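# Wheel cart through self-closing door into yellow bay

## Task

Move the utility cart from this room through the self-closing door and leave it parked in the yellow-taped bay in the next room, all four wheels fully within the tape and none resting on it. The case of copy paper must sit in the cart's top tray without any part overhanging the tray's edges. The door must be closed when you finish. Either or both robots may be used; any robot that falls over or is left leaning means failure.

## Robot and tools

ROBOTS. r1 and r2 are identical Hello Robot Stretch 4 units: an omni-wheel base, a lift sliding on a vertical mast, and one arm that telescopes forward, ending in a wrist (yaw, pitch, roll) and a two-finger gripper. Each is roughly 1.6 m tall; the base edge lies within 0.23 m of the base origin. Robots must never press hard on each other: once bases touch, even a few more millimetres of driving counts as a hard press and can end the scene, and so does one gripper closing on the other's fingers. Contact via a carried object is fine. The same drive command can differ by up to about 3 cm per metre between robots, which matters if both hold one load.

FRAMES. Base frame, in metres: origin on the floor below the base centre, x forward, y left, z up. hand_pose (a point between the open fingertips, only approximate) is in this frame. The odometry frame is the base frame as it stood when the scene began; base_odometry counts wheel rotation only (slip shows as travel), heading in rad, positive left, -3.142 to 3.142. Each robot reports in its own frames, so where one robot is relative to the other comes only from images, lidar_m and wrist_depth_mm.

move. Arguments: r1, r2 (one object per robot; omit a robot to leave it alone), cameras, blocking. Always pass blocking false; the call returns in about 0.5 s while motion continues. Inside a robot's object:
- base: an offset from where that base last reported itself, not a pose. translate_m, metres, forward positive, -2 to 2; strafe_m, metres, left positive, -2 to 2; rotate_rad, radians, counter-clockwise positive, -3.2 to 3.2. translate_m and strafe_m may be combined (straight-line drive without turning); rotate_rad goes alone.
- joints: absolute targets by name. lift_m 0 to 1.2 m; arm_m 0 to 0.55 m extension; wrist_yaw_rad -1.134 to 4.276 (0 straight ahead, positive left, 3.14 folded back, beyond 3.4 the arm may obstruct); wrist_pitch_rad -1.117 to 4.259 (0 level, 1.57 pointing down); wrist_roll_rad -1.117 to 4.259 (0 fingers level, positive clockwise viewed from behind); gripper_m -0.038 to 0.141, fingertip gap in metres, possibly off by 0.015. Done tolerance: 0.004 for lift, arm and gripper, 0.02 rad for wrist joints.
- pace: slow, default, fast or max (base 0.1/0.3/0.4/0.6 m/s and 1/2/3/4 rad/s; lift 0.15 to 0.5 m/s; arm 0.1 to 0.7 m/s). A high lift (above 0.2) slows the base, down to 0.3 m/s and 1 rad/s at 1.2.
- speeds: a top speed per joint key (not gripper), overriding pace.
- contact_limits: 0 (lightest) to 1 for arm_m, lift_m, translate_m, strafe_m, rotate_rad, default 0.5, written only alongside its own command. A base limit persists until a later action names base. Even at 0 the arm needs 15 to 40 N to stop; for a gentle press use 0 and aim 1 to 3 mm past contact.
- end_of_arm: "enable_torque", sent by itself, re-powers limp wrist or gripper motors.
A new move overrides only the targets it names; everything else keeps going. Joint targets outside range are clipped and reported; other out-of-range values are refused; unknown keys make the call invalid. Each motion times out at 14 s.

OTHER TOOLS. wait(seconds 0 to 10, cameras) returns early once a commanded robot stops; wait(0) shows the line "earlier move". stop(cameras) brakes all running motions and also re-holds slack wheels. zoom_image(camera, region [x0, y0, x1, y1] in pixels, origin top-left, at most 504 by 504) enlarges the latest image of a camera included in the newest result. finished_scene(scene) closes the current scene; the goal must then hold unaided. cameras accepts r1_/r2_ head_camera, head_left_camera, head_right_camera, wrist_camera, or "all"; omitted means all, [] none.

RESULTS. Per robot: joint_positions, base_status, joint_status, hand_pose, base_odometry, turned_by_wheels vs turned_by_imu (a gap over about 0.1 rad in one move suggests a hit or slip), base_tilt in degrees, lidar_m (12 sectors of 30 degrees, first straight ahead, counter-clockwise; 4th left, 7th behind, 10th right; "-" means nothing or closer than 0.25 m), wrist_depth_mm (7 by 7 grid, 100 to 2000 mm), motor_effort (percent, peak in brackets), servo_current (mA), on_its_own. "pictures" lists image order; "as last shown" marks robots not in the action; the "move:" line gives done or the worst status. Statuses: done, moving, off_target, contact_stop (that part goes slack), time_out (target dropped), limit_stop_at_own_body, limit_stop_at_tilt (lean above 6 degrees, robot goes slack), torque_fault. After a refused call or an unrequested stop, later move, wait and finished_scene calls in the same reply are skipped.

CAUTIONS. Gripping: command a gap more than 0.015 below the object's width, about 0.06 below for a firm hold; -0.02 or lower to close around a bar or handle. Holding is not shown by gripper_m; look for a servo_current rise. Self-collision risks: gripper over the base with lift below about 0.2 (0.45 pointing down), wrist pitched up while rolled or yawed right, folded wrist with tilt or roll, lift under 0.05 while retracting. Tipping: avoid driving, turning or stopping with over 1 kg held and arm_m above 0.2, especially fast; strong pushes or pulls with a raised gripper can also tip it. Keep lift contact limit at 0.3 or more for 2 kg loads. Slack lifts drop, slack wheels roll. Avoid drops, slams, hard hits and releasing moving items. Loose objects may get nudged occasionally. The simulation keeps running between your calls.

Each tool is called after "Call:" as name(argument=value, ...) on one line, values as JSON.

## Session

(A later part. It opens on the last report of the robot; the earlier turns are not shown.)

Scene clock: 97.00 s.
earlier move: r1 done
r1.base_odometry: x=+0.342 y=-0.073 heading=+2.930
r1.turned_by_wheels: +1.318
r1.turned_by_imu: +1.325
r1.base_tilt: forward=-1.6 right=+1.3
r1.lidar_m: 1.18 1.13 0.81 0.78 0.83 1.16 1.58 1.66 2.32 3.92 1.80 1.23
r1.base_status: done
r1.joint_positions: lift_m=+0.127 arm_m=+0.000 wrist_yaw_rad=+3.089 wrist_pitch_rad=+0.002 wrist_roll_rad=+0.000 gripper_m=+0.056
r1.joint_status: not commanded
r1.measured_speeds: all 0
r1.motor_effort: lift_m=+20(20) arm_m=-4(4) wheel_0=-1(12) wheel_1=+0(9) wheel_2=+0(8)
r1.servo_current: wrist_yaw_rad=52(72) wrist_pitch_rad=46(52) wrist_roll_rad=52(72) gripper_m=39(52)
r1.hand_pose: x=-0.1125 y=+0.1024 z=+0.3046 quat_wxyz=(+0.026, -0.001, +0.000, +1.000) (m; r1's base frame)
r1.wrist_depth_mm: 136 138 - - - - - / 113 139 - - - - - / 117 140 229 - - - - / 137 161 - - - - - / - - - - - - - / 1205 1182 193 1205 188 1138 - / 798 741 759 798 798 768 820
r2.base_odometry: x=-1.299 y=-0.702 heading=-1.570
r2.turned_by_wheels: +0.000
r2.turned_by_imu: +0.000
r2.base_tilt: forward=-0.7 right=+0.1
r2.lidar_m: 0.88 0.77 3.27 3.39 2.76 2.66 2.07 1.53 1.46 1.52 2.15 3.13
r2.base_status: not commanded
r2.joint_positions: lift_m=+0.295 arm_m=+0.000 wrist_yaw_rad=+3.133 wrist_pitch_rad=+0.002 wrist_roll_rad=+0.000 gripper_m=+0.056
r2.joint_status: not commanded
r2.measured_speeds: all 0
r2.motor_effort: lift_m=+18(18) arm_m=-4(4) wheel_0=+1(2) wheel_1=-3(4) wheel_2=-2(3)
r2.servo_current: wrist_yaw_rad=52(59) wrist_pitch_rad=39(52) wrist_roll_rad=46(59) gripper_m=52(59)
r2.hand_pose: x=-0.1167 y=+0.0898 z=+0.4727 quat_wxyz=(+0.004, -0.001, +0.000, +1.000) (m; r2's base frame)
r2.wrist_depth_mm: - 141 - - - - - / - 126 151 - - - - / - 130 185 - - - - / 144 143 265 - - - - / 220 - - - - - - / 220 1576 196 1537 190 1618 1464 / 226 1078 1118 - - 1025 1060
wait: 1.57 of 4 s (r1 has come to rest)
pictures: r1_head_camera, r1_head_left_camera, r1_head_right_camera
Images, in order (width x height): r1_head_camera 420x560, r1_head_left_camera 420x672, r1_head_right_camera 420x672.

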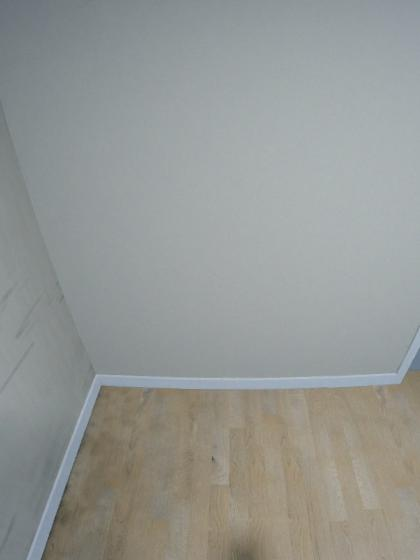

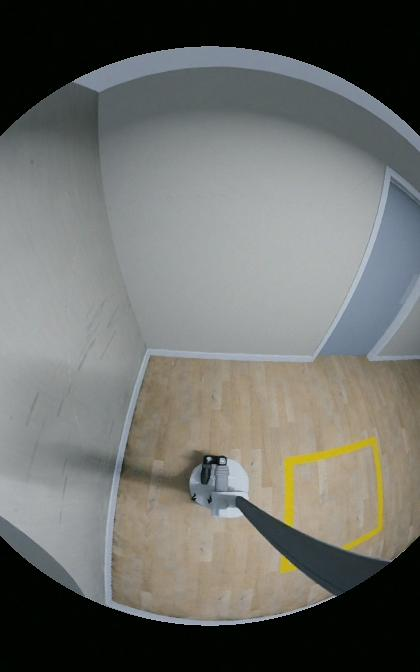

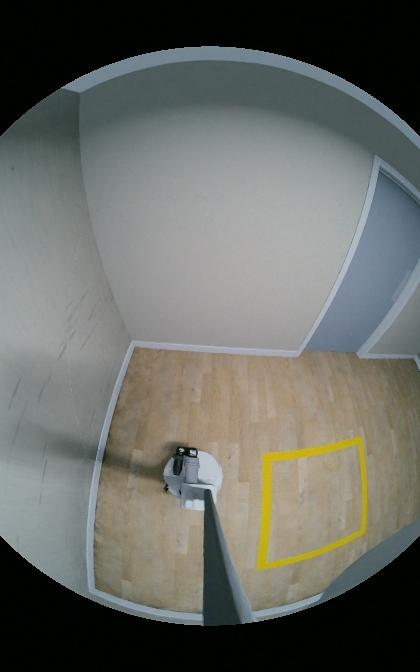

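Call:
move(blocking=false, r1={"base":{"strafe_m":-1.4}}, cameras=[])

Call:
wait(seconds=8, cameras=["r1_head_camera","r1_head_left_camera","r1_head_right_camera"])

Scene clock: 104.83 s.
move: r1 moving
r1.base_odometry: x=+0.350 y=-0.038 heading=+2.931
r1.turned_by_wheels: +0.000
r1.turned_by_imu: +0.000
r1.base_tilt: forward=-1.6 right=+1.3
r1.lidar_m: 1.16 1.18 0.85 0.81 0.89 1.22 1.57 1.67 2.34 3.88 1.77 1.24
r1.base_status: strafe_m moving
r1.joint_positions: lift_m=+0.127 arm_m=+0.000 wrist_yaw_rad=+3.089 wrist_pitch_rad=+0.002 wrist_roll_rad=+0.000 gripper_m=+0.056
r1.joint_status: not commanded
r1.measured_speeds: translate_m=+0.000 strafe_m=-0.140 rotate_rad=+0.003 lift_m=+0.000 arm_m=+0.000 wrist_yaw_rad=+0.000 wrist_pitch_rad=+0.000 wrist_roll_rad=+0.000
r1.motor_effort: lift_m=+20(20) arm_m=-4(4) wheel_0=+10(10) wheel_1=-8(10) wheel_2=+0(1)
r1.servo_current: wrist_yaw_rad=65(65) wrist_pitch_rad=33(46) wrist_roll_rad=52(59) gripper_m=46(46)
r1.hand_pose: x=-0.1125 y=+0.1024 z=+0.3046 quat_wxyz=(+0.026, -0.001, +0.000, +1.000) (m; r1's base frame)
r1.wrist_depth_mm: 136 138 - - - - - / 113 139 - - - - - / 118 140 230 - - - - / 137 162 - - - - - / - - - - - - - / 1182 1182 194 1182 188 1182 960 / 798 750 768 798 798 788 809
r2: as last shown
r2.lidar_m: 0.88 0.78 3.25 3.38 2.77 2.67 2.09 1.53 1.45 1.53 2.14 3.14
r2.motor_effort: lift_m=+18(18) arm_m=-4(4) wheel_0=+1(1) wheel_1=-3(4) wheel_2=-3(3)
r2.servo_current: wrist_yaw_rad=46(52) wrist_pitch_rad=46(46) wrist_roll_rad=46(59) gripper_m=46(52)
r2.wrist_depth_mm: - 141 - - - - - / - 127 151 - - - - / - 129 185 - - - - / 144 144 265 - - - - / 220 - - - - - - / 220 1576 196 1537 190 1576 1430 / 226 1078 1160 - - 1042 1060
pictures: none
No camera images: "cameras" was empty.

Scene clock: 110.33 s.
earlier move: r1 done
r1.base_odometry: x=+0.636 y=+1.296 heading=+2.931
r1.turned_by_wheels: +0.000
r1.turned_by_imu: -0.007
r1.base_tilt: forward=-1.6 right=+1.3
r1.lidar_m: 1.23 1.20 1.73 2.17 2.24 1.68 1.59 1.67 2.32 2.53 1.62 1.32
r1.base_status: done
r1.joint_positions: lift_m=+0.127 arm_m=+0.000 wrist_yaw_rad=+3.089 wrist_pitch_rad=+0.002 wrist_roll_rad=+0.000 gripper_m=+0.056
r1.joint_status: not commanded
r1.measured_speeds: all 0
r1.motor_effort: lift_m=+20(20) arm_m=-4(4) wheel_0=+1(12) wheel_1=-1(10) wheel_2=+1(3)
r1.servo_current: wrist_yaw_rad=39(65) wrist_pitch_rad=46(52) wrist_roll_rad=52(78) gripper_m=39(52)
r1.hand_pose: x=-0.1125 y=+0.1024 z=+0.3046 quat_wxyz=(+0.026, -0.001, +0.000, +1.000) (m; r1's base frame)
r1.wrist_depth_mm: 136 138 - - - - - / 113 139 - - - - - / 117 140 224 - - - - / 137 162 - - - - - / - - - - - - 1576 / 1205 1205 193 1308 188 1255 1229 / 842 163 750 798 798 778 788
r2.base_odometry: x=-1.299 y=-0.702 heading=-1.570
r2.turned_by_wheels: +0.000
r2.turned_by_imu: +0.001
r2.base_tilt: forward=-0.7 right=+0.1
r2.lidar_m: 0.88 0.79 3.26 3.39 2.75 2.67 2.10 1.52 1.46 1.53 2.09 3.15
r2.base_status: not commanded
r2.joint_positions: lift_m=+0.295 arm_m=+0.000 wrist_yaw_rad=+3.133 wrist_pitch_rad=+0.002 wrist_roll_rad=+0.000 gripper_m=+0.056
r2.joint_status: not commanded
r2.measured_speeds: all 0
r2.motor_effort: lift_m=+18(18) arm_m=-4(4) wheel_0=+1(2) wheel_1=-3(4) wheel_2=-2(3)
r2.servo_current: wrist_yaw_rad=46(65) wrist_pitch_rad=46(46) wrist_roll_rad=46(59) gripper_m=52(59)
r2.hand_pose: x=-0.1167 y=+0.0898 z=+0.4727 quat_wxyz=(+0.004, -0.001, +0.000, +1.000) (m; r2's base frame)
r2.wrist_depth_mm: - 141 - - - - - / - 127 151 - - - - / - 129 185 - - - - / 144 143 264 - - - - / 219 - - - - - - / 220 1576 196 1537 191 1661 1499 / 226 1042 1160 - - 1042 1060
wait: 5.50 of 8 s (r1 has come to rest)
pictures: r1_head_camera, r1_head_left_camera, r1_head_right_camera
Images, in order (width x height): r1_head_camera 420x560, r1_head_left_camera 420x672, r1_head_right_camera 420x672.

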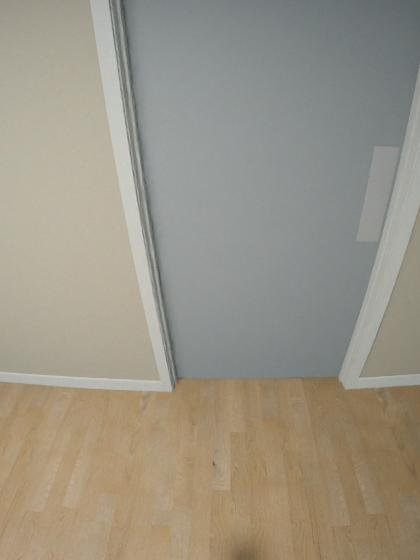

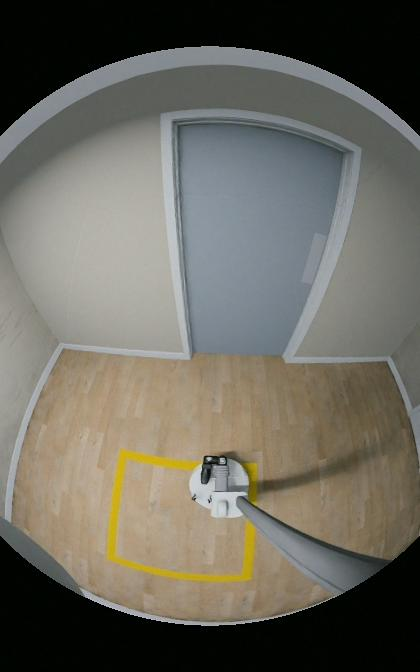

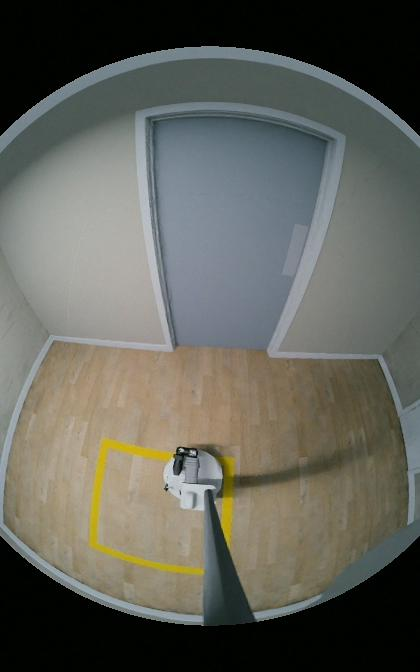

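Call:
move(blocking=false, r1={"base":{"strafe_m":-0.25,"translate_m":0.6}}, cameras=[])

Call:
wait(seconds=8, cameras=["r1_head_camera","r1_head_left_camera","r1_head_right_camera"])

Scene clock: 139.70 s.
move: r1 moving
r1.base_odometry: x=+0.608 y=+1.315 heading=+2.931
r1.turned_by_wheels: +0.000
r1.turned_by_imu: +0.000
r1.base_tilt: forward=-1.6 right=+1.3
r1.lidar_m: 1.20 1.19 1.66 2.17 2.29 1.70 1.64 1.73 2.40 2.51 1.64 1.26
r1.base_status: translate_m moving; strafe_m moving
r1.joint_positions: lift_m=+0.127 arm_m=+0.000 wrist_yaw_rad=+3.089 wrist_pitch_rad=+0.002 wrist_roll_rad=+0.000 gripper_m=+0.056
r1.joint_status: not commanded
r1.measured_speeds: translate_m=+0.122 strafe_m=-0.052 rotate_rad=+0.001 lift_m=+0.000 arm_m=+0.000 wrist_yaw_rad=+0.000 wrist_pitch_rad=+0.000 wrist_roll_rad=+0.000
r1.motor_effort: lift_m=+20(20) arm_m=-4(4) wheel_0=+11(11) wheel_1=+3(4) wheel_2=-9(9)
r1.servo_current: wrist_yaw_rad=46(65) wrist_pitch_rad=39(46) wrist_roll_rad=39(65) gripper_m=39(46)
r1.hand_pose: x=-0.1125 y=+0.1024 z=+0.3046 quat_wxyz=(+0.026, -0.001, +0.000, +1.000) (m; r1's base frame)
r1.wrist_depth_mm: 136 138 - - - - - / 113 139 - - - - - / 117 139 224 - - - - / 137 162 - - - - - / - - - - - - 1756 / 1182 1182 194 1308 188 1281 1229 / 842 750 768 809 788 788 778
r2: as last shown
r2.turned_by_imu: +0.000
r2.lidar_m: 0.89 0.77 3.27 3.41 2.77 2.66 2.12 1.53 1.47 1.55 2.13 3.13
r2.motor_effort: lift_m=+18(18) arm_m=-4(4) wheel_0=+1(2) wheel_1=-3(3) wheel_2=-2(3)
r2.servo_current: wrist_yaw_rad=39(59) wrist_pitch_rad=39(46) wrist_roll_rad=46(52) gripper_m=46(52)
r2.wrist_depth_mm: - 141 - - - - - / - 127 151 - - - - / - 129 185 - - - - / 144 143 263 - - - - / 220 - - - - - - / 219 1576 196 1576 190 1618 1464 / 226 1060 1160 - - 1042 1042
pictures: none
No camera images: "cameras" was empty.

Scene clock: 142.77 s.
earlier move: r1 done
r1.base_odometry: x=+0.101 y=+1.666 heading=+2.931
r1.turned_by_wheels: +0.000
r1.turned_by_imu: -0.001
r1.base_tilt: forward=-1.6 right=+1.2
r1.lidar_m: 0.65 0.68 0.82 2.41 2.54 2.29 2.18 2.32 2.40 2.19 0.83 0.68
r1.base_status: done
r1.joint_positions: lift_m=+0.127 arm_m=+0.000 wrist_yaw_rad=+3.089 wrist_pitch_rad=+0.002 wrist_roll_rad=+0.000 gripper_m=+0.056
r1.joint_status: not commanded
r1.measured_speeds: all 0
r1.motor_effort: lift_m=+20(20) arm_m=-4(4) wheel_0=+2(11) wheel_1=+2(6) wheel_2=+1(10)
r1.servo_current: wrist_yaw_rad=33(72) wrist_pitch_rad=39(52) wrist_roll_rad=52(72) gripper_m=46(52)
r1.hand_pose: x=-0.1125 y=+0.1024 z=+0.3046 quat_wxyz=(+0.026, -0.001, +0.000, +1.000) (m; r1's base frame)
r1.wrist_depth_mm: 136 139 - - - - - / 113 138 - - - - - / 117 140 270 - - - - / 137 161 - - - - - / 1983 - - - - - - / 1160 1205 193 1205 187 1182 1138 / 854 750 750 809 788 778 820
r2.base_odometry: x=-1.299 y=-0.702 heading=-1.570
r2.turned_by_wheels: +0.000
r2.turned_by_imu: +0.000
r2.base_tilt: forward=-0.6 right=+0.1
r2.lidar_m: 0.90 0.76 3.25 3.40 2.80 2.67 2.10 1.53 1.45 1.54 2.14 3.13
r2.base_status: not commanded
r2.joint_positions: lift_m=+0.295 arm_m=+0.000 wrist_yaw_rad=+3.133 wrist_pitch_rad=+0.002 wrist_roll_rad=+0.000 gripper_m=+0.056
r2.joint_status: not commanded
r2.measured_speeds: all 0
r2.motor_effort: lift_m=+18(18) arm_m=-4(4) wheel_0=+1(2) wheel_1=-3(4) wheel_2=-2(3)
r2.servo_current: wrist_yaw_rad=52(65) wrist_pitch_rad=46(46) wrist_roll_rad=46(65) gripper_m=46(52)
r2.hand_pose: x=-0.1167 y=+0.0898 z=+0.4727 quat_wxyz=(+0.004, -0.001, +0.000, +1.000) (m; r2's base frame)
r2.wrist_depth_mm: - 140 - - - - - / - 126 151 - - - - / - 129 185 - - - - / 144 143 264 - - - - / 220 - - - - - - / 219 1576 196 1537 190 1618 1464 / 225 1078 1138 - - 1025 1060
wait: 3.07 of 8 s (r1 has come to rest)
pictures: r1_head_camera, r1_head_left_camera, r1_head_right_camera
Images, in order (width x height): r1_head_camera 420x560, r1_head_left_camera 420x672, r1_head_right_camera 420x672.

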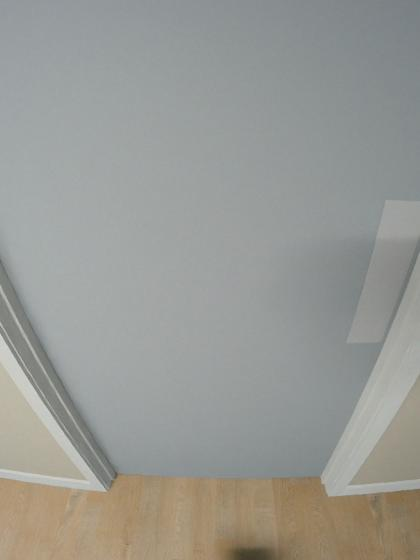

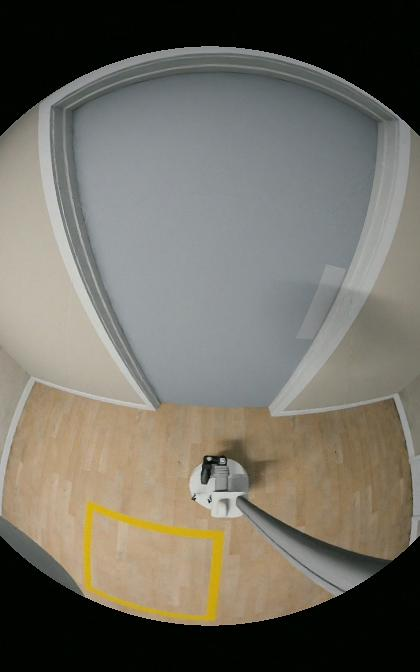

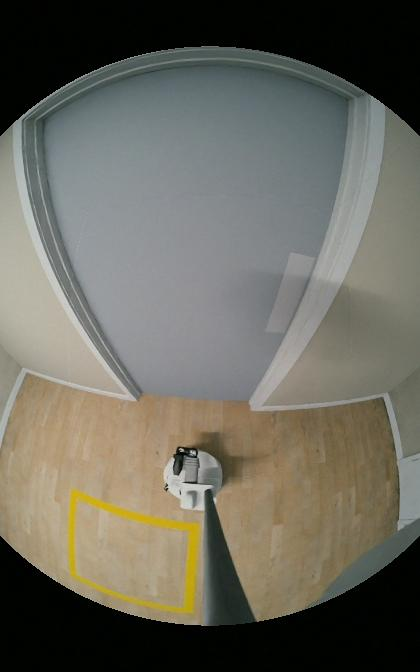

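Call:
move(blocking=false, r1={"base":{"strafe_m":-0.04,"translate_m":0.36},"contact_limits":{"translate_m":0.8},"pace":"slow"}, cameras=[])

Call:
wait(seconds=5, cameras=[])

Call:
move(blocking=false, r1={"base":{"translate_m":0.5},"contact_limits":{"translate_m":0.9},"pace":"slow"}, cameras=[])

Call:
wait(seconds=7, cameras=["r1_head_camera","r1_head_left_camera","r2_head_camera"])

Scene clock: 153.17 s.
move: r1 moving
r1.base_odometry: x=+0.089 y=+1.670 heading=+2.931
r1.turned_by_wheels: +0.000
r1.turned_by_imu: +0.000
r1.base_tilt: forward=-1.6 right=+1.3
r1.lidar_m: 0.62 0.66 0.83 2.38 2.53 2.30 2.21 2.34 2.35 2.16 0.80 0.66
r1.base_status: translate_m moving; strafe_m moving
r1.joint_positions: lift_m=+0.127 arm_m=+0.000 wrist_yaw_rad=+3.089 wrist_pitch_rad=+0.002 wrist_roll_rad=+0.000 gripper_m=+0.056
r1.joint_status: not commanded
r1.measured_speeds: translate_m=+0.048 strafe_m=-0.005 rotate_rad=+0.001 lift_m=+0.000 arm_m=+0.000 wrist_yaw_rad=+0.000 wrist_pitch_rad=+0.000 wrist_roll_rad=+0.000
r1.motor_effort: lift_m=+20(20) arm_m=-4(4) wheel_0=+6(7) wheel_1=+4(6) wheel_2=-5(7)
r1.servo_current: wrist_yaw_rad=46(65) wrist_pitch_rad=39(46) wrist_roll_rad=46(72) gripper_m=39(46)
r1.contact_limits: translate_m 0.8
r1.hand_pose: x=-0.1125 y=+0.1024 z=+0.3046 quat_wxyz=(+0.026, -0.001, +0.000, +1.000) (m; r1's base frame)
r1.wrist_depth_mm: 136 139 - - - - - / 113 139 - - - - - / 117 139 272 - - - - / 137 161 - - - - - / 1983 - - - - - - / 1205 1229 193 1182 187 1160 1118 / 854 741 750 798 798 768 820
r2: as last shown
r2.base_tilt: forward=-0.7 right=+0.1
r2.lidar_m: 0.88 0.76 3.27 3.40 2.77 2.67 2.13 1.54 1.46 1.54 2.12 3.14
r2.motor_effort: lift_m=+18(18) arm_m=-3(4) wheel_0=+1(2) wheel_1=-3(3) wheel_2=-2(3)
r2.servo_current: wrist_yaw_rad=52(59) wrist_pitch_rad=33(46) wrist_roll_rad=59(59) gripper_m=46(52)
r2.wrist_depth_mm: - 141 - - - - - / - 126 151 - - - - / - 130 185 - - - - / 144 143 264 - - - - / 219 - - - - - - / 219 1576 196 1537 190 1618 1430 / 226 1078 1138 - - 1008 1060
pictures: none
No camera images: "cameras" was empty.

Scene clock: 157.57 s.
earlier move: r1 done
r1.base_odometry: x=-0.242 y=+1.780 heading=+2.931
r1.turned_by_wheels: +0.000
r1.turned_by_imu: +0.000
r1.base_tilt: forward=-1.6 right=+1.3
r1.lidar_m: 0.28 0.31 0.43 0.95 2.57 2.65 2.56 2.70 2.35 0.88 0.44 0.30
r1.base_status: done
r1.joint_positions: lift_m=+0.127 arm_m=+0.000 wrist_yaw_rad=+3.089 wrist_pitch_rad=+0.002 wrist_roll_rad=+0.000 gripper_m=+0.056
r1.joint_status: not commanded
r1.measured_speeds: all 0
r1.motor_effort: lift_m=+20(20) arm_m=-4(4) wheel_0=+2(8) wheel_1=+3(6) wheel_2=-2(7)
r1.servo_current: wrist_yaw_rad=52(65) wrist_pitch_rad=39(52) wrist_roll_rad=46(72) gripper_m=39(52)
r1.contact_limits: translate_m 0.8
r1.hand_pose: x=-0.1125 y=+0.1024 z=+0.3046 quat_wxyz=(+0.026, -0.001, +0.000, +1.000) (m; r1's base frame)
r1.wrist_depth_mm: 136 139 - - - - - / 113 139 - - - - - / 118 140 270 - - - - / 137 161 - - - - - / 1921 - - - - - - / 1205 1205 194 1182 187 1281 1138 / 831 750 759 143 741 768 809
r2.base_odometry: x=-1.299 y=-0.702 heading=-1.570
r2.turned_by_wheels: +0.000
r2.turned_by_imu: +0.001
r2.base_tilt: forward=-0.6 right=+0.1
r2.lidar_m: 0.88 0.79 3.26 3.40 2.77 2.66 2.12 1.50 1.46 1.55 2.14 3.14
r2.base_status: not commanded
r2.joint_positions: lift_m=+0.295 arm_m=+0.000 wrist_yaw_rad=+3.133 wrist_pitch_rad=+0.002 wrist_roll_rad=+0.000 gripper_m=+0.056
r2.joint_status: not commanded
r2.measured_speeds: all 0
r2.motor_effort: lift_m=+18(18) arm_m=-4(4) wheel_0=+1(2) wheel_1=-3(4) wheel_2=-2(3)
r2.servo_current: wrist_yaw_rad=46(59) wrist_pitch_rad=39(52) wrist_roll_rad=46(65) gripper_m=46(52)
r2.hand_pose: x=-0.1167 y=+0.0898 z=+0.4727 quat_wxyz=(+0.004, -0.001, +0.000, +1.000) (m; r2's base frame)
r2.wrist_depth_mm: - 141 - - - - - / - 126 151 - - - - / - 130 184 - - - - / 144 143 265 - - - - / 220 - - - - - - / 220 1576 196 1576 190 1576 1499 / 227 1060 1138 - - 1025 1060
wait: 4.40 of 5 s (r1 has come to rest)
pictures: none
No camera images: "cameras" was empty.

Scene clock: 158.07 s.
move: r1 moving
r1.base_odometry: x=-0.255 y=+1.783 heading=+2.932
r1.turned_by_wheels: +0.000
r1.turned_by_imu: +0.000
r1.base_tilt: forward=-1.6 right=+1.3
r1.lidar_m: 0.27 0.26 0.41 0.91 2.55 2.66 2.59 2.72 2.32 0.81 0.42 0.27
r1.base_status: translate_m moving
r1.joint_positions: lift_m=+0.127 arm_m=+0.000 wrist_yaw_rad=+3.089 wrist_pitch_rad=+0.002 wrist_roll_rad=+0.000 gripper_m=+0.056
r1.joint_status: not commanded
r1.measured_speeds: translate_m=+0.049 strafe_m=+0.001 rotate_rad=-0.002 lift_m=+0.000 arm_m=+0.000 wrist_yaw_rad=+0.000 wrist_pitch_rad=+0.000 wrist_roll_rad=+0.000
r1.motor_effort: lift_m=+20(20) arm_m=-4(4) wheel_0=+5(9) wheel_1=+6(7) wheel_2=-6(7)
r1.servo_current: wrist_yaw_rad=46(52) wrist_pitch_rad=39(52) wrist_roll_rad=46(59) gripper_m=39(46)
r1.contact_limits: translate_m 0.9
r1.hand_pose: x=-0.1125 y=+0.1024 z=+0.3046 quat_wxyz=(+0.026, -0.001, +0.000, +1.000) (m; r1's base frame)
r1.wrist_depth_mm: 136 139 - - - - - / 113 139 - - - - - / 117 139 271 - - - - / 137 161 - - - - - / 1921 - - - - - - / 1182 1205 193 1229 187 1308 1182 / 842 759 750 143 788 778 820
r2: as last shown
r2.turned_by_imu: +0.000
r2.lidar_m: 0.88 0.77 3.27 3.37 2.77 2.67 2.07 1.54 1.47 1.55 2.13 3.12
r2.motor_effort: lift_m=+18(18) arm_m=-4(4) wheel_0=+1(1) wheel_1=-3(4) wheel_2=-2(3)
r2.servo_current: wrist_yaw_rad=46(46) wrist_pitch_rad=46(46) wrist_roll_rad=65(65) gripper_m=52(52)
r2.wrist_depth_mm: - 141 - - - - - / - 126 151 - - - - / - 129 184 - - - - / 144 143 264 - - - - / 220 - - - - - - / 219 1576 196 1576 190 1576 1430 / 226 1078 1160 - - 1025 1060
pictures: none
No camera images: "cameras" was empty.

Scene clock: 163.83 s.
earlier move: r1 done
r1.base_odometry: x=-0.731 y=+1.884 heading=+2.932
r1.turned_by_wheels: +0.000
r1.turned_by_imu: +0.007
r1.base_tilt: forward=-1.6 right=+1.3
r1.lidar_m: 0.25 0.25 0.25 0.26 0.59 3.17 3.09 3.21 0.42 0.54 2.38 0.35
r1.base_status: done
r1.joint_positions: lift_m=+0.127 arm_m=-0.001 wrist_yaw_rad=+3.103 wrist_pitch_rad=+0.002 wrist_roll_rad=+0.000 gripper_m=+0.056
r1.joint_status: not commanded
r1.measured_speeds: all 0
r1.motor_effort: lift_m=+20(20) arm_m=+11(11) wheel_0=+5(28) wheel_1=+13(18) wheel_2=-12(21)
r1.servo_current: wrist_yaw_rad=78(104) wrist_pitch_rad=39(52) wrist_roll_rad=39(72) gripper_m=46(46)
r1.contact_limits: translate_m 0.9
r1.hand_pose: x=-0.1145 y=+0.0986 z=+0.3046 quat_wxyz=(+0.020, -0.001, +0.000, +1.000) (m; r1's base frame)
r1.wrist_depth_mm: - 135 - - - - - / - 136 193 - - - - / 106 135 182 - - - - / 122 137 272 - - - - / 1708 - - - - - - / 1205 1205 193 1229 188 1138 1118 / 842 768 759 820 798 778 809
r2.base_odometry: x=-1.299 y=-0.702 heading=-1.570
r2.turned_by_wheels: +0.000
r2.turned_by_imu: +0.001
r2.base_tilt: forward=-0.7 right=+0.1
r2.lidar_m: 0.86 0.78 3.27 3.40 2.79 2.66 2.13 1.56 1.44 1.54 2.14 2.97
r2.base_status: not commanded
r2.joint_positions: lift_m=+0.295 arm_m=+0.000 wrist_yaw_rad=+3.133 wrist_pitch_rad=+0.002 wrist_roll_rad=+0.000 gripper_m=+0.056
r2.joint_status: not commanded
r2.measured_speeds: all 0
r2.motor_effort: lift_m=+18(18) arm_m=-4(4) wheel_0=+1(2) wheel_1=-3(4) wheel_2=-2(3)
r2.servo_current: wrist_yaw_rad=46(65) wrist_pitch_rad=39(46) wrist_roll_rad=52(65) gripper_m=52(59)
r2.hand_pose: x=-0.1167 y=+0.0898 z=+0.4727 quat_wxyz=(+0.004, -0.001, +0.000, +1.000) (m; r2's base frame)
r2.wrist_depth_mm: - 141 - - - - - / - 126 151 - - - - / - 129 185 - - - - / 144 143 264 - - - - / 220 - - - - - - / 220 1537 196 1576 191 1618 1464 / 227 1060 1138 - - 1042 1042
wait: 5.77 of 7 s (r1 has come to rest)
pictures: r1_head_camera, r1_head_left_camera, r2_head_camera
Images, in order (width x height): r1_head_camera 420x560, r1_head_left_camera 420x672, r2_head_camera 420x560.

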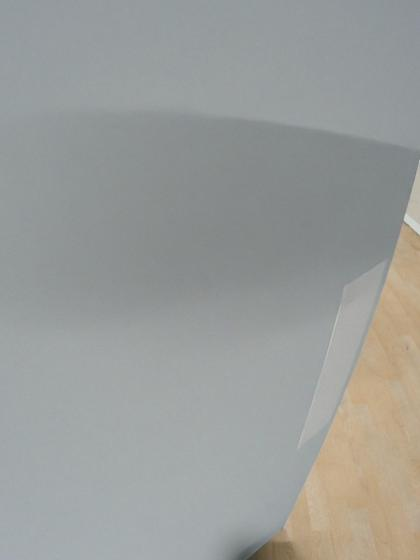

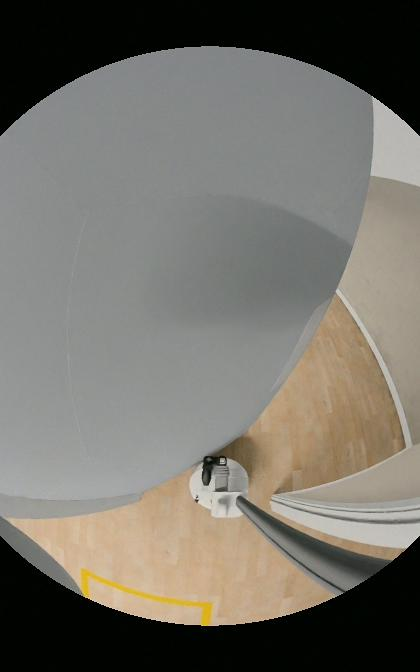

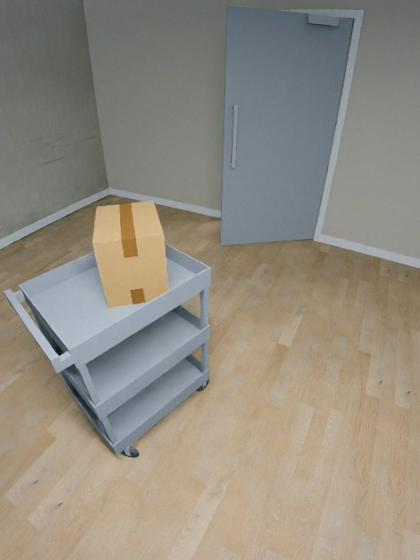

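Call:
move(blocking=false, r1={"base":{"translate_m":0.35},"contact_limits":{"translate_m":0.9},"pace":"slow"}, cameras=[])

Call:
wait(seconds=7, cameras=["r1_head_camera","r1_head_left_camera","r1_head_right_camera","r2_head_camera"])

Scene clock: 170.80 s.
move: r1 moving
r1.base_odometry: x=-0.743 y=+1.887 heading=+2.932
r1.turned_by_wheels: +0.000
r1.turned_by_imu: +0.000
r1.base_tilt: forward=-1.6 right=+1.3
r1.lidar_m: 0.25 0.25 0.25 0.27 0.55 3.18 3.06 3.19 0.44 0.60 2.38 0.38
r1.base_status: translate_m moving
r1.joint_positions: lift_m=+0.127 arm_m=-0.001 wrist_yaw_rad=+3.103 wrist_pitch_rad=+0.002 wrist_roll_rad=+0.000 gripper_m=+0.056
r1.joint_status: not commanded
r1.measured_speeds: translate_m=+0.049 strafe_m=+0.000 rotate_rad=-0.004 lift_m=+0.000 arm_m=+0.000 wrist_yaw_rad=+0.000 wrist_pitch_rad=+0.000 wrist_roll_rad=+0.000
r1.motor_effort: lift_m=+20(20) arm_m=+11(11) wheel_0=+11(11) wheel_1=+13(17) wheel_2=-16(18)
r1.servo_current: wrist_yaw_rad=85(98) wrist_pitch_rad=46(46) wrist_roll_rad=46(59) gripper_m=39(46)
r1.contact_limits: translate_m 0.9
r1.hand_pose: x=-0.1145 y=+0.0986 z=+0.3046 quat_wxyz=(+0.020, -0.001, +0.000, +1.000) (m; r1's base frame)
r1.wrist_depth_mm: - 135 - - - - - / - 136 191 - - - - / 106 134 181 - - - - / 122 137 270 - - - - / 1708 - - - - - - / 1182 1229 194 1229 187 1160 1138 / 854 759 741 809 788 778 809
r2: as last shown
r2.turned_by_imu: +0.000
r2.base_tilt: forward=-0.8 right=+0.1
r2.lidar_m: 0.87 0.78 3.27 3.40 2.81 2.66 2.09 1.54 1.47 1.52 2.11 2.95
r2.servo_current: wrist_yaw_rad=52(59) wrist_pitch_rad=39(39) wrist_roll_rad=46(52) gripper_m=52(52)
r2.wrist_depth_mm: - 140 - - - - - / - 126 151 - - - - / - 129 185 - - - - / 144 143 264 - - - - / 219 - - - - - - / 220 1537 196 1537 190 1576 1430 / 226 1060 1118 - - 1042 1060
pictures: none
No camera images: "cameras" was empty.

Scene clock: 175.07 s.
earlier move: r1 done
r1.base_odometry: x=-1.073 y=+1.957 heading=+2.932
r1.turned_by_wheels: +0.000
r1.turned_by_imu: -0.001
r1.base_tilt: forward=-1.6 right=+1.3
r1.lidar_m: 0.27 0.25 - 0.25 0.31 3.52 3.45 0.63 0.69 2.03 2.39 3.33
r1.base_status: done
r1.joint_positions: lift_m=+0.127 arm_m=+0.000 wrist_yaw_rad=+3.092 wrist_pitch_rad=+0.002 wrist_roll_rad=+0.000 gripper_m=+0.056
r1.joint_status: not commanded
r1.measured_speeds: all 0
r1.motor_effort: lift_m=+20(20) arm_m=+5(11) wheel_0=+5(11) wheel_1=+10(17) wheel_2=-6(18)
r1.servo_current: wrist_yaw_rad=65(98) wrist_pitch_rad=39(52) wrist_roll_rad=59(72) gripper_m=39(52)
r1.contact_limits: translate_m 0.9
r1.hand_pose: x=-0.1129 y=+0.1016 z=+0.3046 quat_wxyz=(+0.025, -0.001, +0.000, +1.000) (m; r1's base frame)
r1.wrist_depth_mm: - 136 - - - - 707 / - 137 - - - - 715 / 109 137 202 - - - - / 124 138 - - - - - / 1708 - - - - - 723 / 1229 1182 194 1160 188 1205 715 / 842 759 759 798 788 778 715
r2.base_odometry: x=-1.299 y=-0.702 heading=-1.570
r2.turned_by_wheels: +0.000
r2.turned_by_imu: +0.001
r2.base_tilt: forward=-0.7 right=+0.1
r2.lidar_m: 0.88 0.76 3.27 3.38 2.77 2.66 2.12 1.53 1.45 1.53 2.12 2.71
r2.base_status: not commanded
r2.joint_positions: lift_m=+0.295 arm_m=+0.000 wrist_yaw_rad=+3.133 wrist_pitch_rad=+0.002 wrist_roll_rad=+0.000 gripper_m=+0.056
r2.joint_status: not commanded
r2.measured_speeds: all 0
r2.motor_effort: lift_m=+18(18) arm_m=-4(4) wheel_0=+1(2) wheel_1=-3(4) wheel_2=-2(3)
r2.servo_current: wrist_yaw_rad=39(65) wrist_pitch_rad=33(52) wrist_roll_rad=46(59) gripper_m=52(59)
r2.hand_pose: x=-0.1167 y=+0.0898 z=+0.4727 quat_wxyz=(+0.004, -0.001, +0.000, +1.000) (m; r2's base frame)
r2.wrist_depth_mm: - 141 - - - - - / - 126 150 - - - - / - 130 185 - - - - / 144 143 264 - - - - / 219 - - - - - - / 220 1537 196 1576 190 1618 1499 / 226 1060 1138 - - 1025 1060
wait: 4.27 of 7 s (r1 has come to rest)
pictures: r1_head_camera, r1_head_left_camera, r1_head_right_camera, r2_head_camera
Images, in order (width x height): r1_head_camera 420x560, r1_head_left_camera 420x672, r1_head_right_camera 420x672, r2_head_camera 420x560.

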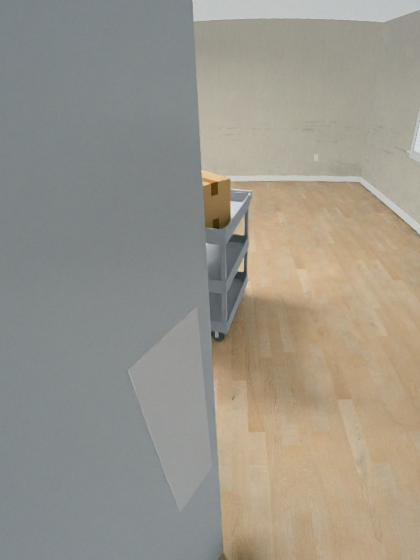

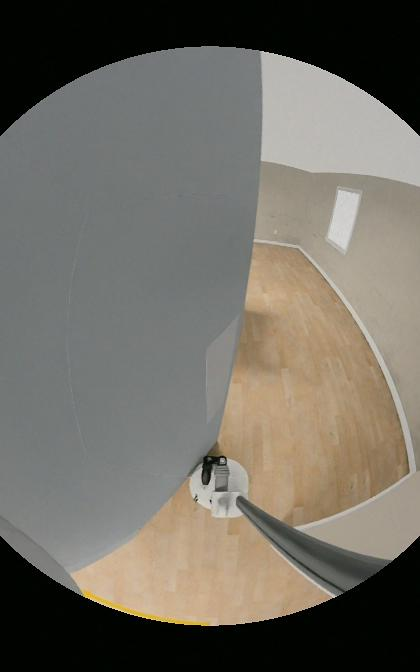

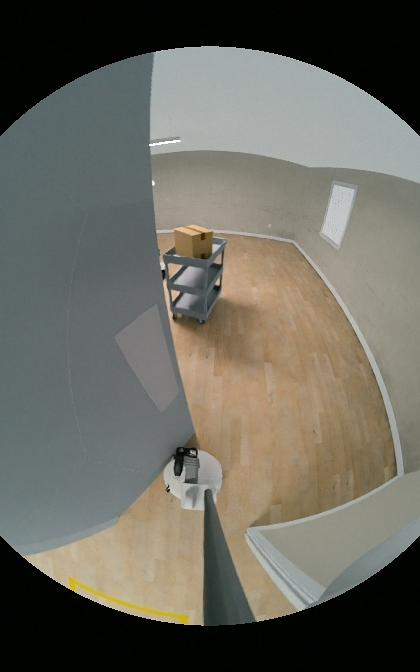

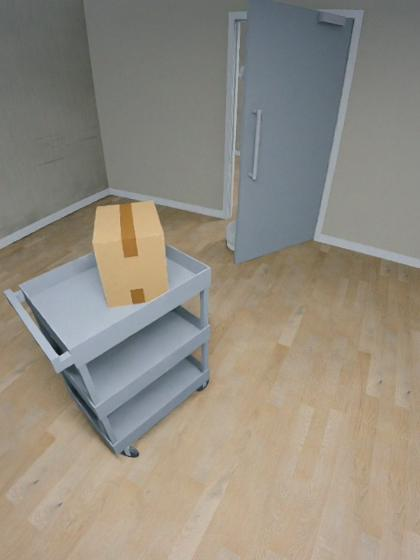

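Call:
move(blocking=false, r1={"base":{"translate_m":0.35,"strafe_m":0.1},"contact_limits":{"translate_m":0.9,"strafe_m":0.9},"pace":"slow"}, cameras=[])

Call:
wait(seconds=7, cameras=["r1_head_camera","r1_head_left_camera","r1_head_right_camera","r2_head_camera"])

r1: "contact_limits": translate_m and strafe_m are given together and make one move, which takes one limit: state it under one of them only
Scene clock: 179.90 s.
r1.base_odometry: x=-1.073 y=+1.957 heading=+2.932
r1.turned_by_wheels: +0.000
r1.turned_by_imu: +0.000
r1.base_tilt: forward=-1.6 right=+1.3
r1.lidar_m: 0.29 0.25 - 0.25 0.30 3.52 3.47 0.63 0.71 2.04 2.39 3.33
r1.base_status: done
r1.joint_positions: lift_m=+0.127 arm_m=+0.000 wrist_yaw_rad=+3.092 wrist_pitch_rad=+0.002 wrist_roll_rad=+0.000 gripper_m=+0.056
r1.joint_status: not commanded
r1.measured_speeds: all 0
r1.motor_effort: lift_m=+20(20) arm_m=+5(11) wheel_0=+4(11) wheel_1=+10(17) wheel_2=-6(18)
r1.servo_current: wrist_yaw_rad=39(98) wrist_pitch_rad=39(52) wrist_roll_rad=39(72) gripper_m=52(52)
r1.contact_limits: translate_m 0.9
r1.hand_pose: x=-0.1129 y=+0.1016 z=+0.3046 quat_wxyz=(+0.025, -0.001, +0.000, +1.000) (m; r1's base frame)
r1.wrist_depth_mm: - 136 - - - - 707 / - 137 - - - - 707 / 109 138 203 - - - - / 124 138 - - - - - / 1708 - - - - - 723 / 1182 1229 194 1205 188 1160 707 / 854 750 759 778 788 778 715
r2.base_odometry: x=-1.299 y=-0.702 heading=-1.570
r2.turned_by_wheels: +0.000
r2.turned_by_imu: +0.000
r2.base_tilt: forward=-0.7 right=+0.1
r2.lidar_m: 0.88 0.78 3.26 3.39 2.77 2.67 2.10 1.52 1.46 1.54 2.13 2.70
r2.base_status: not commanded
r2.joint_positions: lift_m=+0.295 arm_m=+0.000 wrist_yaw_rad=+3.133 wrist_pitch_rad=+0.002 wrist_roll_rad=+0.000 gripper_m=+0.056
r2.joint_status: not commanded
r2.measured_speeds: all 0
r2.motor_effort: lift_m=+18(18) arm_m=-4(4) wheel_0=+2(2) wheel_1=-3(4) wheel_2=-2(3)
r2.servo_current: wrist_yaw_rad=52(65) wrist_pitch_rad=39(52) wrist_roll_rad=59(59) gripper_m=52(59)
r2.hand_pose: x=-0.1167 y=+0.0898 z=+0.4727 quat_wxyz=(+0.004, -0.001, +0.000, +1.000) (m; r2's base frame)
r2.wrist_depth_mm: - 140 - - - - - / - 126 151 - - - - / - 130 185 - - - - / 144 143 265 - - - - / 219 - - - - - - / 220 1576 196 1576 190 1576 1464 / 226 1078 1138 - - 1042 1060
pictures: none

not run: a call was refused earlier in this reply.

Call:
move(blocking=false, r1={"base":{"translate_m":0.35,"strafe_m":0.1},"contact_limits":{"translate_m":0.9},"pace":"slow"}, cameras=[])

Call:
wait(seconds=7, cameras=["r1_head_camera","r1_head_left_camera","r1_head_right_camera","r2_head_camera"])

Scene clock: 183.87 s.
move: r1 moving
r1.base_odometry: x=-1.086 y=+1.956 heading=+2.933
r1.turned_by_wheels: +0.001
r1.turned_by_imu: +0.000
r1.base_tilt: forward=-1.6 right=+1.3
r1.lidar_m: 0.28 0.25 - 0.25 0.32 0.82 3.47 0.64 0.71 2.11 2.41 3.31
r1.base_status: translate_m moving; strafe_m moving
r1.joint_positions: lift_m=+0.127 arm_m=+0.000 wrist_yaw_rad=+3.092 wrist_pitch_rad=+0.002 wrist_roll_rad=+0.000 gripper_m=+0.056
r1.joint_status: not commanded
r1.measured_speeds: translate_m=+0.049 strafe_m=+0.013 rotate_rad=+0.000 lift_m=+0.000 arm_m=+0.000 wrist_yaw_rad=+0.000 wrist_pitch_rad=+0.000 wrist_roll_rad=+0.000
r1.motor_effort: lift_m=+20(20) arm_m=+5(5) wheel_0=+5(6) wheel_1=+14(14) wheel_2=-9(12)
r1.servo_current: wrist_yaw_rad=46(52) wrist_pitch_rad=46(46) wrist_roll_rad=26(72) gripper_m=39(46)
r1.contact_limits: translate_m 0.9
r1.hand_pose: x=-0.1129 y=+0.1016 z=+0.3046 quat_wxyz=(+0.025, -0.001, +0.000, +1.000) (m; r1's base frame)
r1.wrist_depth_mm: - 137 - - - - - / - 137 - - - - 707 / 109 137 202 - - - 707 / 124 138 - - - - 715 / 1708 - - - - - 723 / 1205 1205 194 1205 187 1182 707 / 842 750 750 788 788 768 732
r2.base_odometry: x=-1.299 y=-0.702 heading=-1.570
r2.turned_by_wheels: +0.000
r2.turned_by_imu: +0.000
r2.base_tilt: forward=-0.7 right=+0.1
r2.lidar_m: 0.89 0.77 3.27 3.38 2.76 2.65 2.12 1.52 1.44 1.55 2.13 2.70
r2.base_status: not commanded
r2.joint_positions: lift_m=+0.295 arm_m=+0.000 wrist_yaw_rad=+3.133 wrist_pitch_rad=+0.002 wrist_roll_rad=+0.000 gripper_m=+0.056
r2.joint_status: not commanded
r2.measured_speeds: all 0
r2.motor_effort: lift_m=+18(18) arm_m=-4(4) wheel_0=+1(1) wheel_1=-3(4) wheel_2=-2(3)
r2.servo_current: wrist_yaw_rad=52(52) wrist_pitch_rad=46(52) wrist_roll_rad=52(59) gripper_m=46(52)
r2.hand_pose: x=-0.1167 y=+0.0898 z=+0.4727 quat_wxyz=(+0.004, -0.001, +0.000, +1.000) (m; r2's base frame)
r2.wrist_depth_mm: - 141 - - - - - / - 127 151 - - - - / - 129 183 - - - - / 144 143 264 - - - - / 220 - - - - - - / 220 1537 196 1576 190 1618 1464 / 226 1042 1160 - - 1025 1060
pictures: none
No camera images: "cameras" was empty.

Scene clock: 188.23 s.
earlier move: r1 done
r1.base_odometry: x=-1.436 y=+1.932 heading=+2.933
r1.turned_by_wheels: +0.000
r1.turned_by_imu: +0.001
r1.base_tilt: forward=-1.6 right=+1.3
r1.lidar_m: 1.15 2.24 2.53 0.25 0.25 0.45 3.84 0.97 1.20 2.39 2.50 3.47
r1.base_status: done
r1.joint_positions: lift_m=+0.127 arm_m=+0.000 wrist_yaw_rad=+3.092 wrist_pitch_rad=+0.002 wrist_roll_rad=+0.000 gripper_m=+0.056
r1.joint_status: not commanded
r1.measured_speeds: all 0
r1.motor_effort: lift_m=+20(20) arm_m=+5(5) wheel_0=+1(6) wheel_1=+8(15) wheel_2=-2(12)
r1.servo_current: wrist_yaw_rad=39(65) wrist_pitch_rad=39(52) wrist_roll_rad=39(72) gripper_m=39(52)
r1.contact_limits: translate_m 0.9
r1.hand_pose: x=-0.1129 y=+0.1016 z=+0.3046 quat_wxyz=(+0.025, -0.001, +0.000, +1.000) (m; r1's base frame)
r1.wrist_depth_mm: - 137 - - - 364 232 / - 137 - - - 368 236 / 109 137 202 - - 370 238 / 124 138 - - - 375 237 / 976 - - - - 375 238 / 976 1229 194 1182 187 373 236 / 842 750 750 798 788 322 -
r2.base_odometry: x=-1.299 y=-0.702 heading=-1.570
r2.turned_by_wheels: +0.000
r2.turned_by_imu: +0.001
r2.base_tilt: forward=-0.7 right=+0.1
r2.lidar_m: 0.89 0.79 3.27 3.41 2.77 2.68 2.08 1.50 1.45 1.53 2.10 2.26
r2.base_status: not commanded
r2.joint_positions: lift_m=+0.295 arm_m=+0.000 wrist_yaw_rad=+3.133 wrist_pitch_rad=+0.002 wrist_roll_rad=+0.000 gripper_m=+0.056
r2.joint_status: not commanded
r2.measured_speeds: all 0
r2.motor_effort: lift_m=+18(18) arm_m=-4(4) wheel_0=+1(2) wheel_1=-3(4) wheel_2=-3(3)
r2.servo_current: wrist_yaw_rad=52(65) wrist_pitch_rad=46(52) wrist_roll_rad=52(65) gripper_m=52(59)
r2.hand_pose: x=-0.1167 y=+0.0898 z=+0.4727 quat_wxyz=(+0.004, -0.001, +0.000, +1.000) (m; r2's base frame)
r2.wrist_depth_mm: - 141 - - - - - / - 126 151 - - - - / - 130 184 - - - - / 144 143 263 - - - - / 220 - - - - - - / 220 1576 196 1576 190 1618 1430 / 226 1078 1160 - - 1042 1060
wait: 4.37 of 7 s (r1 has come to rest)
pictures: r1_head_camera, r1_head_left_camera, r1_head_right_camera, r2_head_camera
Images, in order (width x height): r1_head_camera 420x560, r1_head_left_camera 420x672, r1_head_right_camera 420x672, r2_head_camera 420x560.

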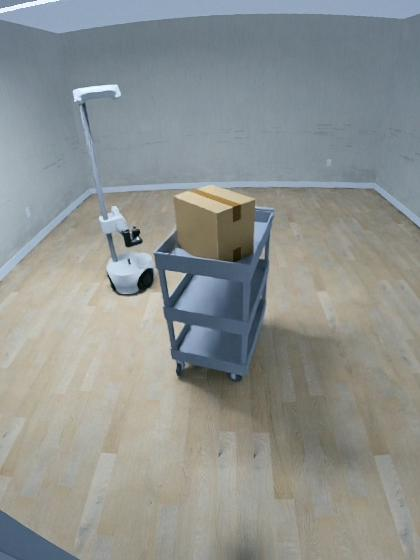

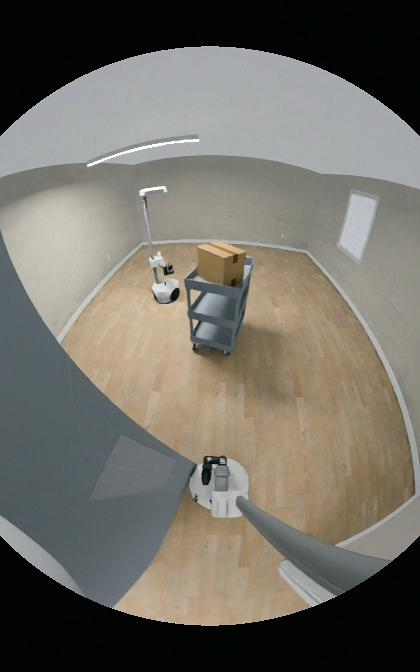

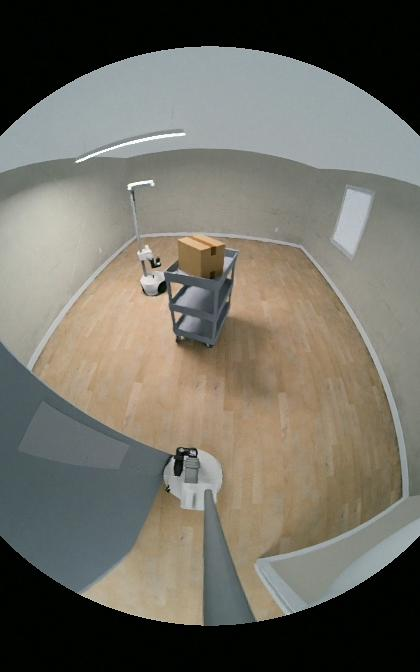

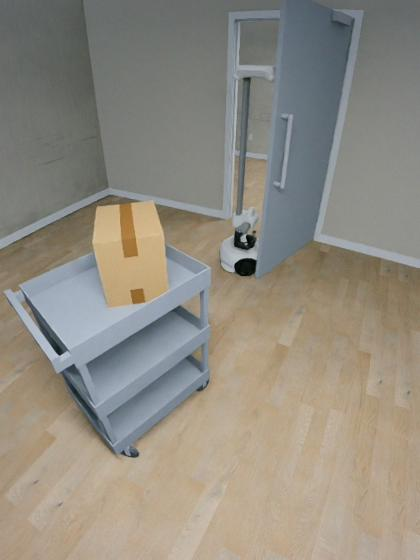

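Call:
move(blocking=false, r1={"base":{"translate_m":-0.08,"strafe_m":0.35},"contact_limits":{"strafe_m":0.8},"pace":"slow"}, cameras=[])

Call:
wait(seconds=7, cameras=["r1_head_camera","r1_head_left_camera","r2_head_camera"])

Call:
zoom_image(camera="r1_head_camera", region=[120, 160, 360, 400])

Scene clock: 199.73 s.
move: r1 moving
r1.base_odometry: x=-1.436 y=+1.919 heading=+2.933
r1.turned_by_wheels: +0.000
r1.turned_by_imu: +0.000
r1.base_tilt: forward=-1.6 right=+1.3
r1.lidar_m: 1.19 2.23 2.56 0.26 0.25 0.43 3.84 0.97 1.22 2.41 2.50 3.52
r1.base_status: translate_m moving; strafe_m moving
r1.joint_positions: lift_m=+0.127 arm_m=+0.000 wrist_yaw_rad=+3.092 wrist_pitch_rad=+0.002 wrist_roll_rad=+0.000 gripper_m=+0.056
r1.joint_status: not commanded
r1.measured_speeds: translate_m=-0.011 strafe_m=+0.049 rotate_rad=+0.000 lift_m=+0.000 arm_m=+0.000 wrist_yaw_rad=+0.000 wrist_pitch_rad=+0.000 wrist_roll_rad=+0.000
r1.motor_effort: lift_m=+20(20) arm_m=+5(5) wheel_0=-11(14) wheel_1=+10(11) wheel_2=+2(3)
r1.servo_current: wrist_yaw_rad=52(65) wrist_pitch_rad=39(46) wrist_roll_rad=59(65) gripper_m=39(46)
r1.contact_limits: strafe_m 0.8
r1.hand_pose: x=-0.1129 y=+0.1016 z=+0.3046 quat_wxyz=(+0.025, -0.001, +0.000, +1.000) (m; r1's base frame)
r1.wrist_depth_mm: - 136 - - - 347 227 / - 137 - - - 351 230 / 109 137 203 - - 359 232 / 124 138 - - - 362 233 / 931 - - - - 359 233 / 960 1182 193 1160 187 359 231 / 809 750 759 809 788 279 230
r2: as last shown
r2.turned_by_imu: +0.000
r2.lidar_m: 0.89 0.79 3.27 3.40 2.78 2.65 2.13 1.51 1.47 1.53 2.12 2.26
r2.motor_effort: lift_m=+18(18) arm_m=-4(4) wheel_0=+2(2) wheel_1=-3(4) wheel_2=-2(3)
r2.servo_current: wrist_yaw_rad=52(52) wrist_pitch_rad=46(46) wrist_roll_rad=52(59) gripper_m=52(52)
r2.wrist_depth_mm: - 141 - - - - - / - 126 151 - - - - / - 129 185 - - - - / 144 143 264 - - - - / 220 - - - - - - / 220 1537 196 1576 190 1618 1464 / 226 1078 1138 - - 1042 1078
pictures: none
No camera images: "cameras" was empty.

Scene clock: 204.07 s.
earlier move: r1 done
r1.base_odometry: x=-1.430 y=+1.573 heading=+2.933
r1.turned_by_wheels: +0.000
r1.turned_by_imu: +0.000
r1.base_tilt: forward=-1.6 right=+1.3
r1.lidar_m: 1.35 0.33 0.25 - 0.25 0.25 0.54 1.24 1.14 2.75 2.87 1.30
r1.base_status: done
r1.joint_positions: lift_m=+0.127 arm_m=+0.000 wrist_yaw_rad=+3.092 wrist_pitch_rad=+0.002 wrist_roll_rad=+0.000 gripper_m=+0.056
r1.joint_status: not commanded
r1.measured_speeds: all 0
r1.motor_effort: lift_m=+20(20) arm_m=+5(5) wheel_0=-10(16) wheel_1=+5(11) wheel_2=+4(5)
r1.servo_current: wrist_yaw_rad=46(72) wrist_pitch_rad=39(52) wrist_roll_rad=39(65) gripper_m=46(52)
r1.contact_limits: strafe_m 0.8
r1.hand_pose: x=-0.1129 y=+0.1016 z=+0.3046 quat_wxyz=(+0.025, -0.001, +0.000, +1.000) (m; r1's base frame)
r1.wrist_depth_mm: - 136 - - 317 200 - / - 137 - - 317 202 - / 109 137 202 - 320 203 160 / 123 138 - - 324 205 160 / 1661 - - 1661 324 204 160 / 1205 1205 194 768 191 204 160 / 842 750 759 153 300 184 -
r2.base_odometry: x=-1.299 y=-0.702 heading=-1.570
r2.turned_by_wheels: +0.000
r2.turned_by_imu: +0.001
r2.base_tilt: forward=-0.7 right=+0.0
r2.lidar_m: 0.87 0.78 3.27 3.38 2.79 2.67 2.07 1.51 1.45 1.54 2.16 2.15
r2.base_status: not commanded
r2.joint_positions: lift_m=+0.295 arm_m=+0.000 wrist_yaw_rad=+3.133 wrist_pitch_rad=+0.002 wrist_roll_rad=+0.000 gripper_m=+0.056
r2.joint_status: not commanded
r2.measured_speeds: all 0
r2.motor_effort: lift_m=+18(18) arm_m=-4(4) wheel_0=+1(2) wheel_1=-3(4) wheel_2=-2(3)
r2.servo_current: wrist_yaw_rad=46(65) wrist_pitch_rad=39(46) wrist_roll_rad=59(59) gripper_m=52(59)
r2.hand_pose: x=-0.1167 y=+0.0898 z=+0.4727 quat_wxyz=(+0.004, -0.001, +0.000, +1.000) (m; r2's base frame)
r2.wrist_depth_mm: - 141 - - - - - / - 126 150 - - - - / - 129 185 - - - - / 144 143 264 - - - - / 220 - - - - - - / 220 1618 196 1537 190 1661 1430 / 226 1078 1118 - - 1025 1060
wait: 4.33 of 7 s (r1 has come to rest)
pictures: r1_head_camera, r1_head_left_camera, r2_head_camera
Images, in order (width x height): r1_head_camera 420x560, r1_head_left_camera 420x672, r2_head_camera 420x560.

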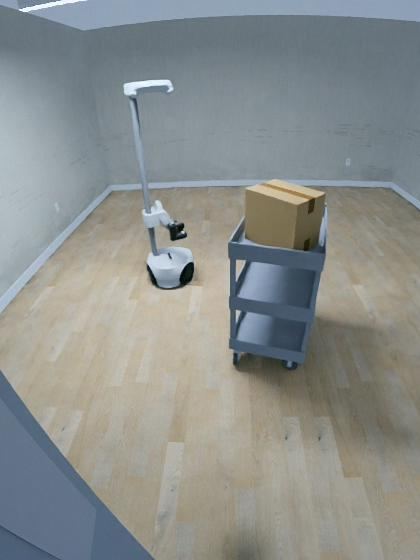

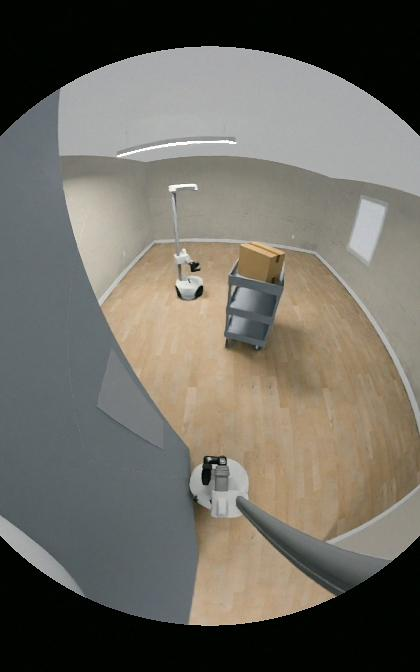

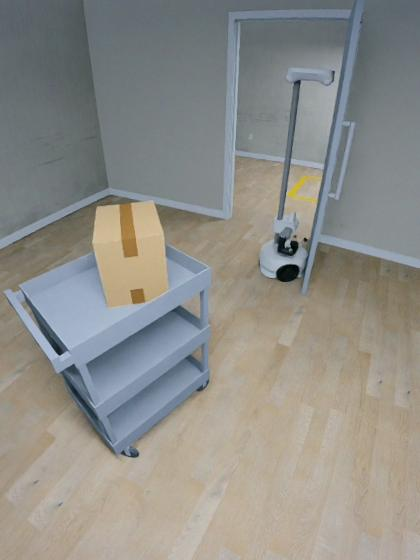

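Scaled by 2.100 from the camera's 420x560 image, which has a finer 600x800 frame.

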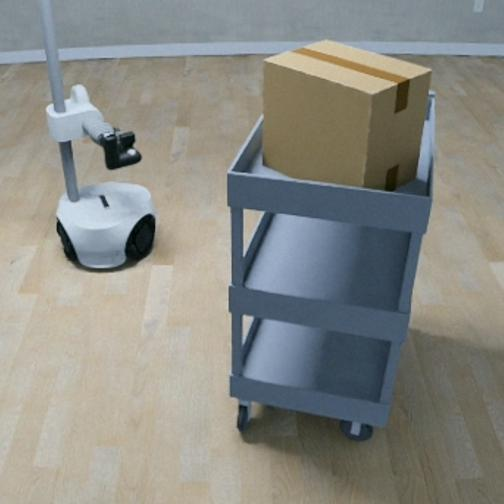

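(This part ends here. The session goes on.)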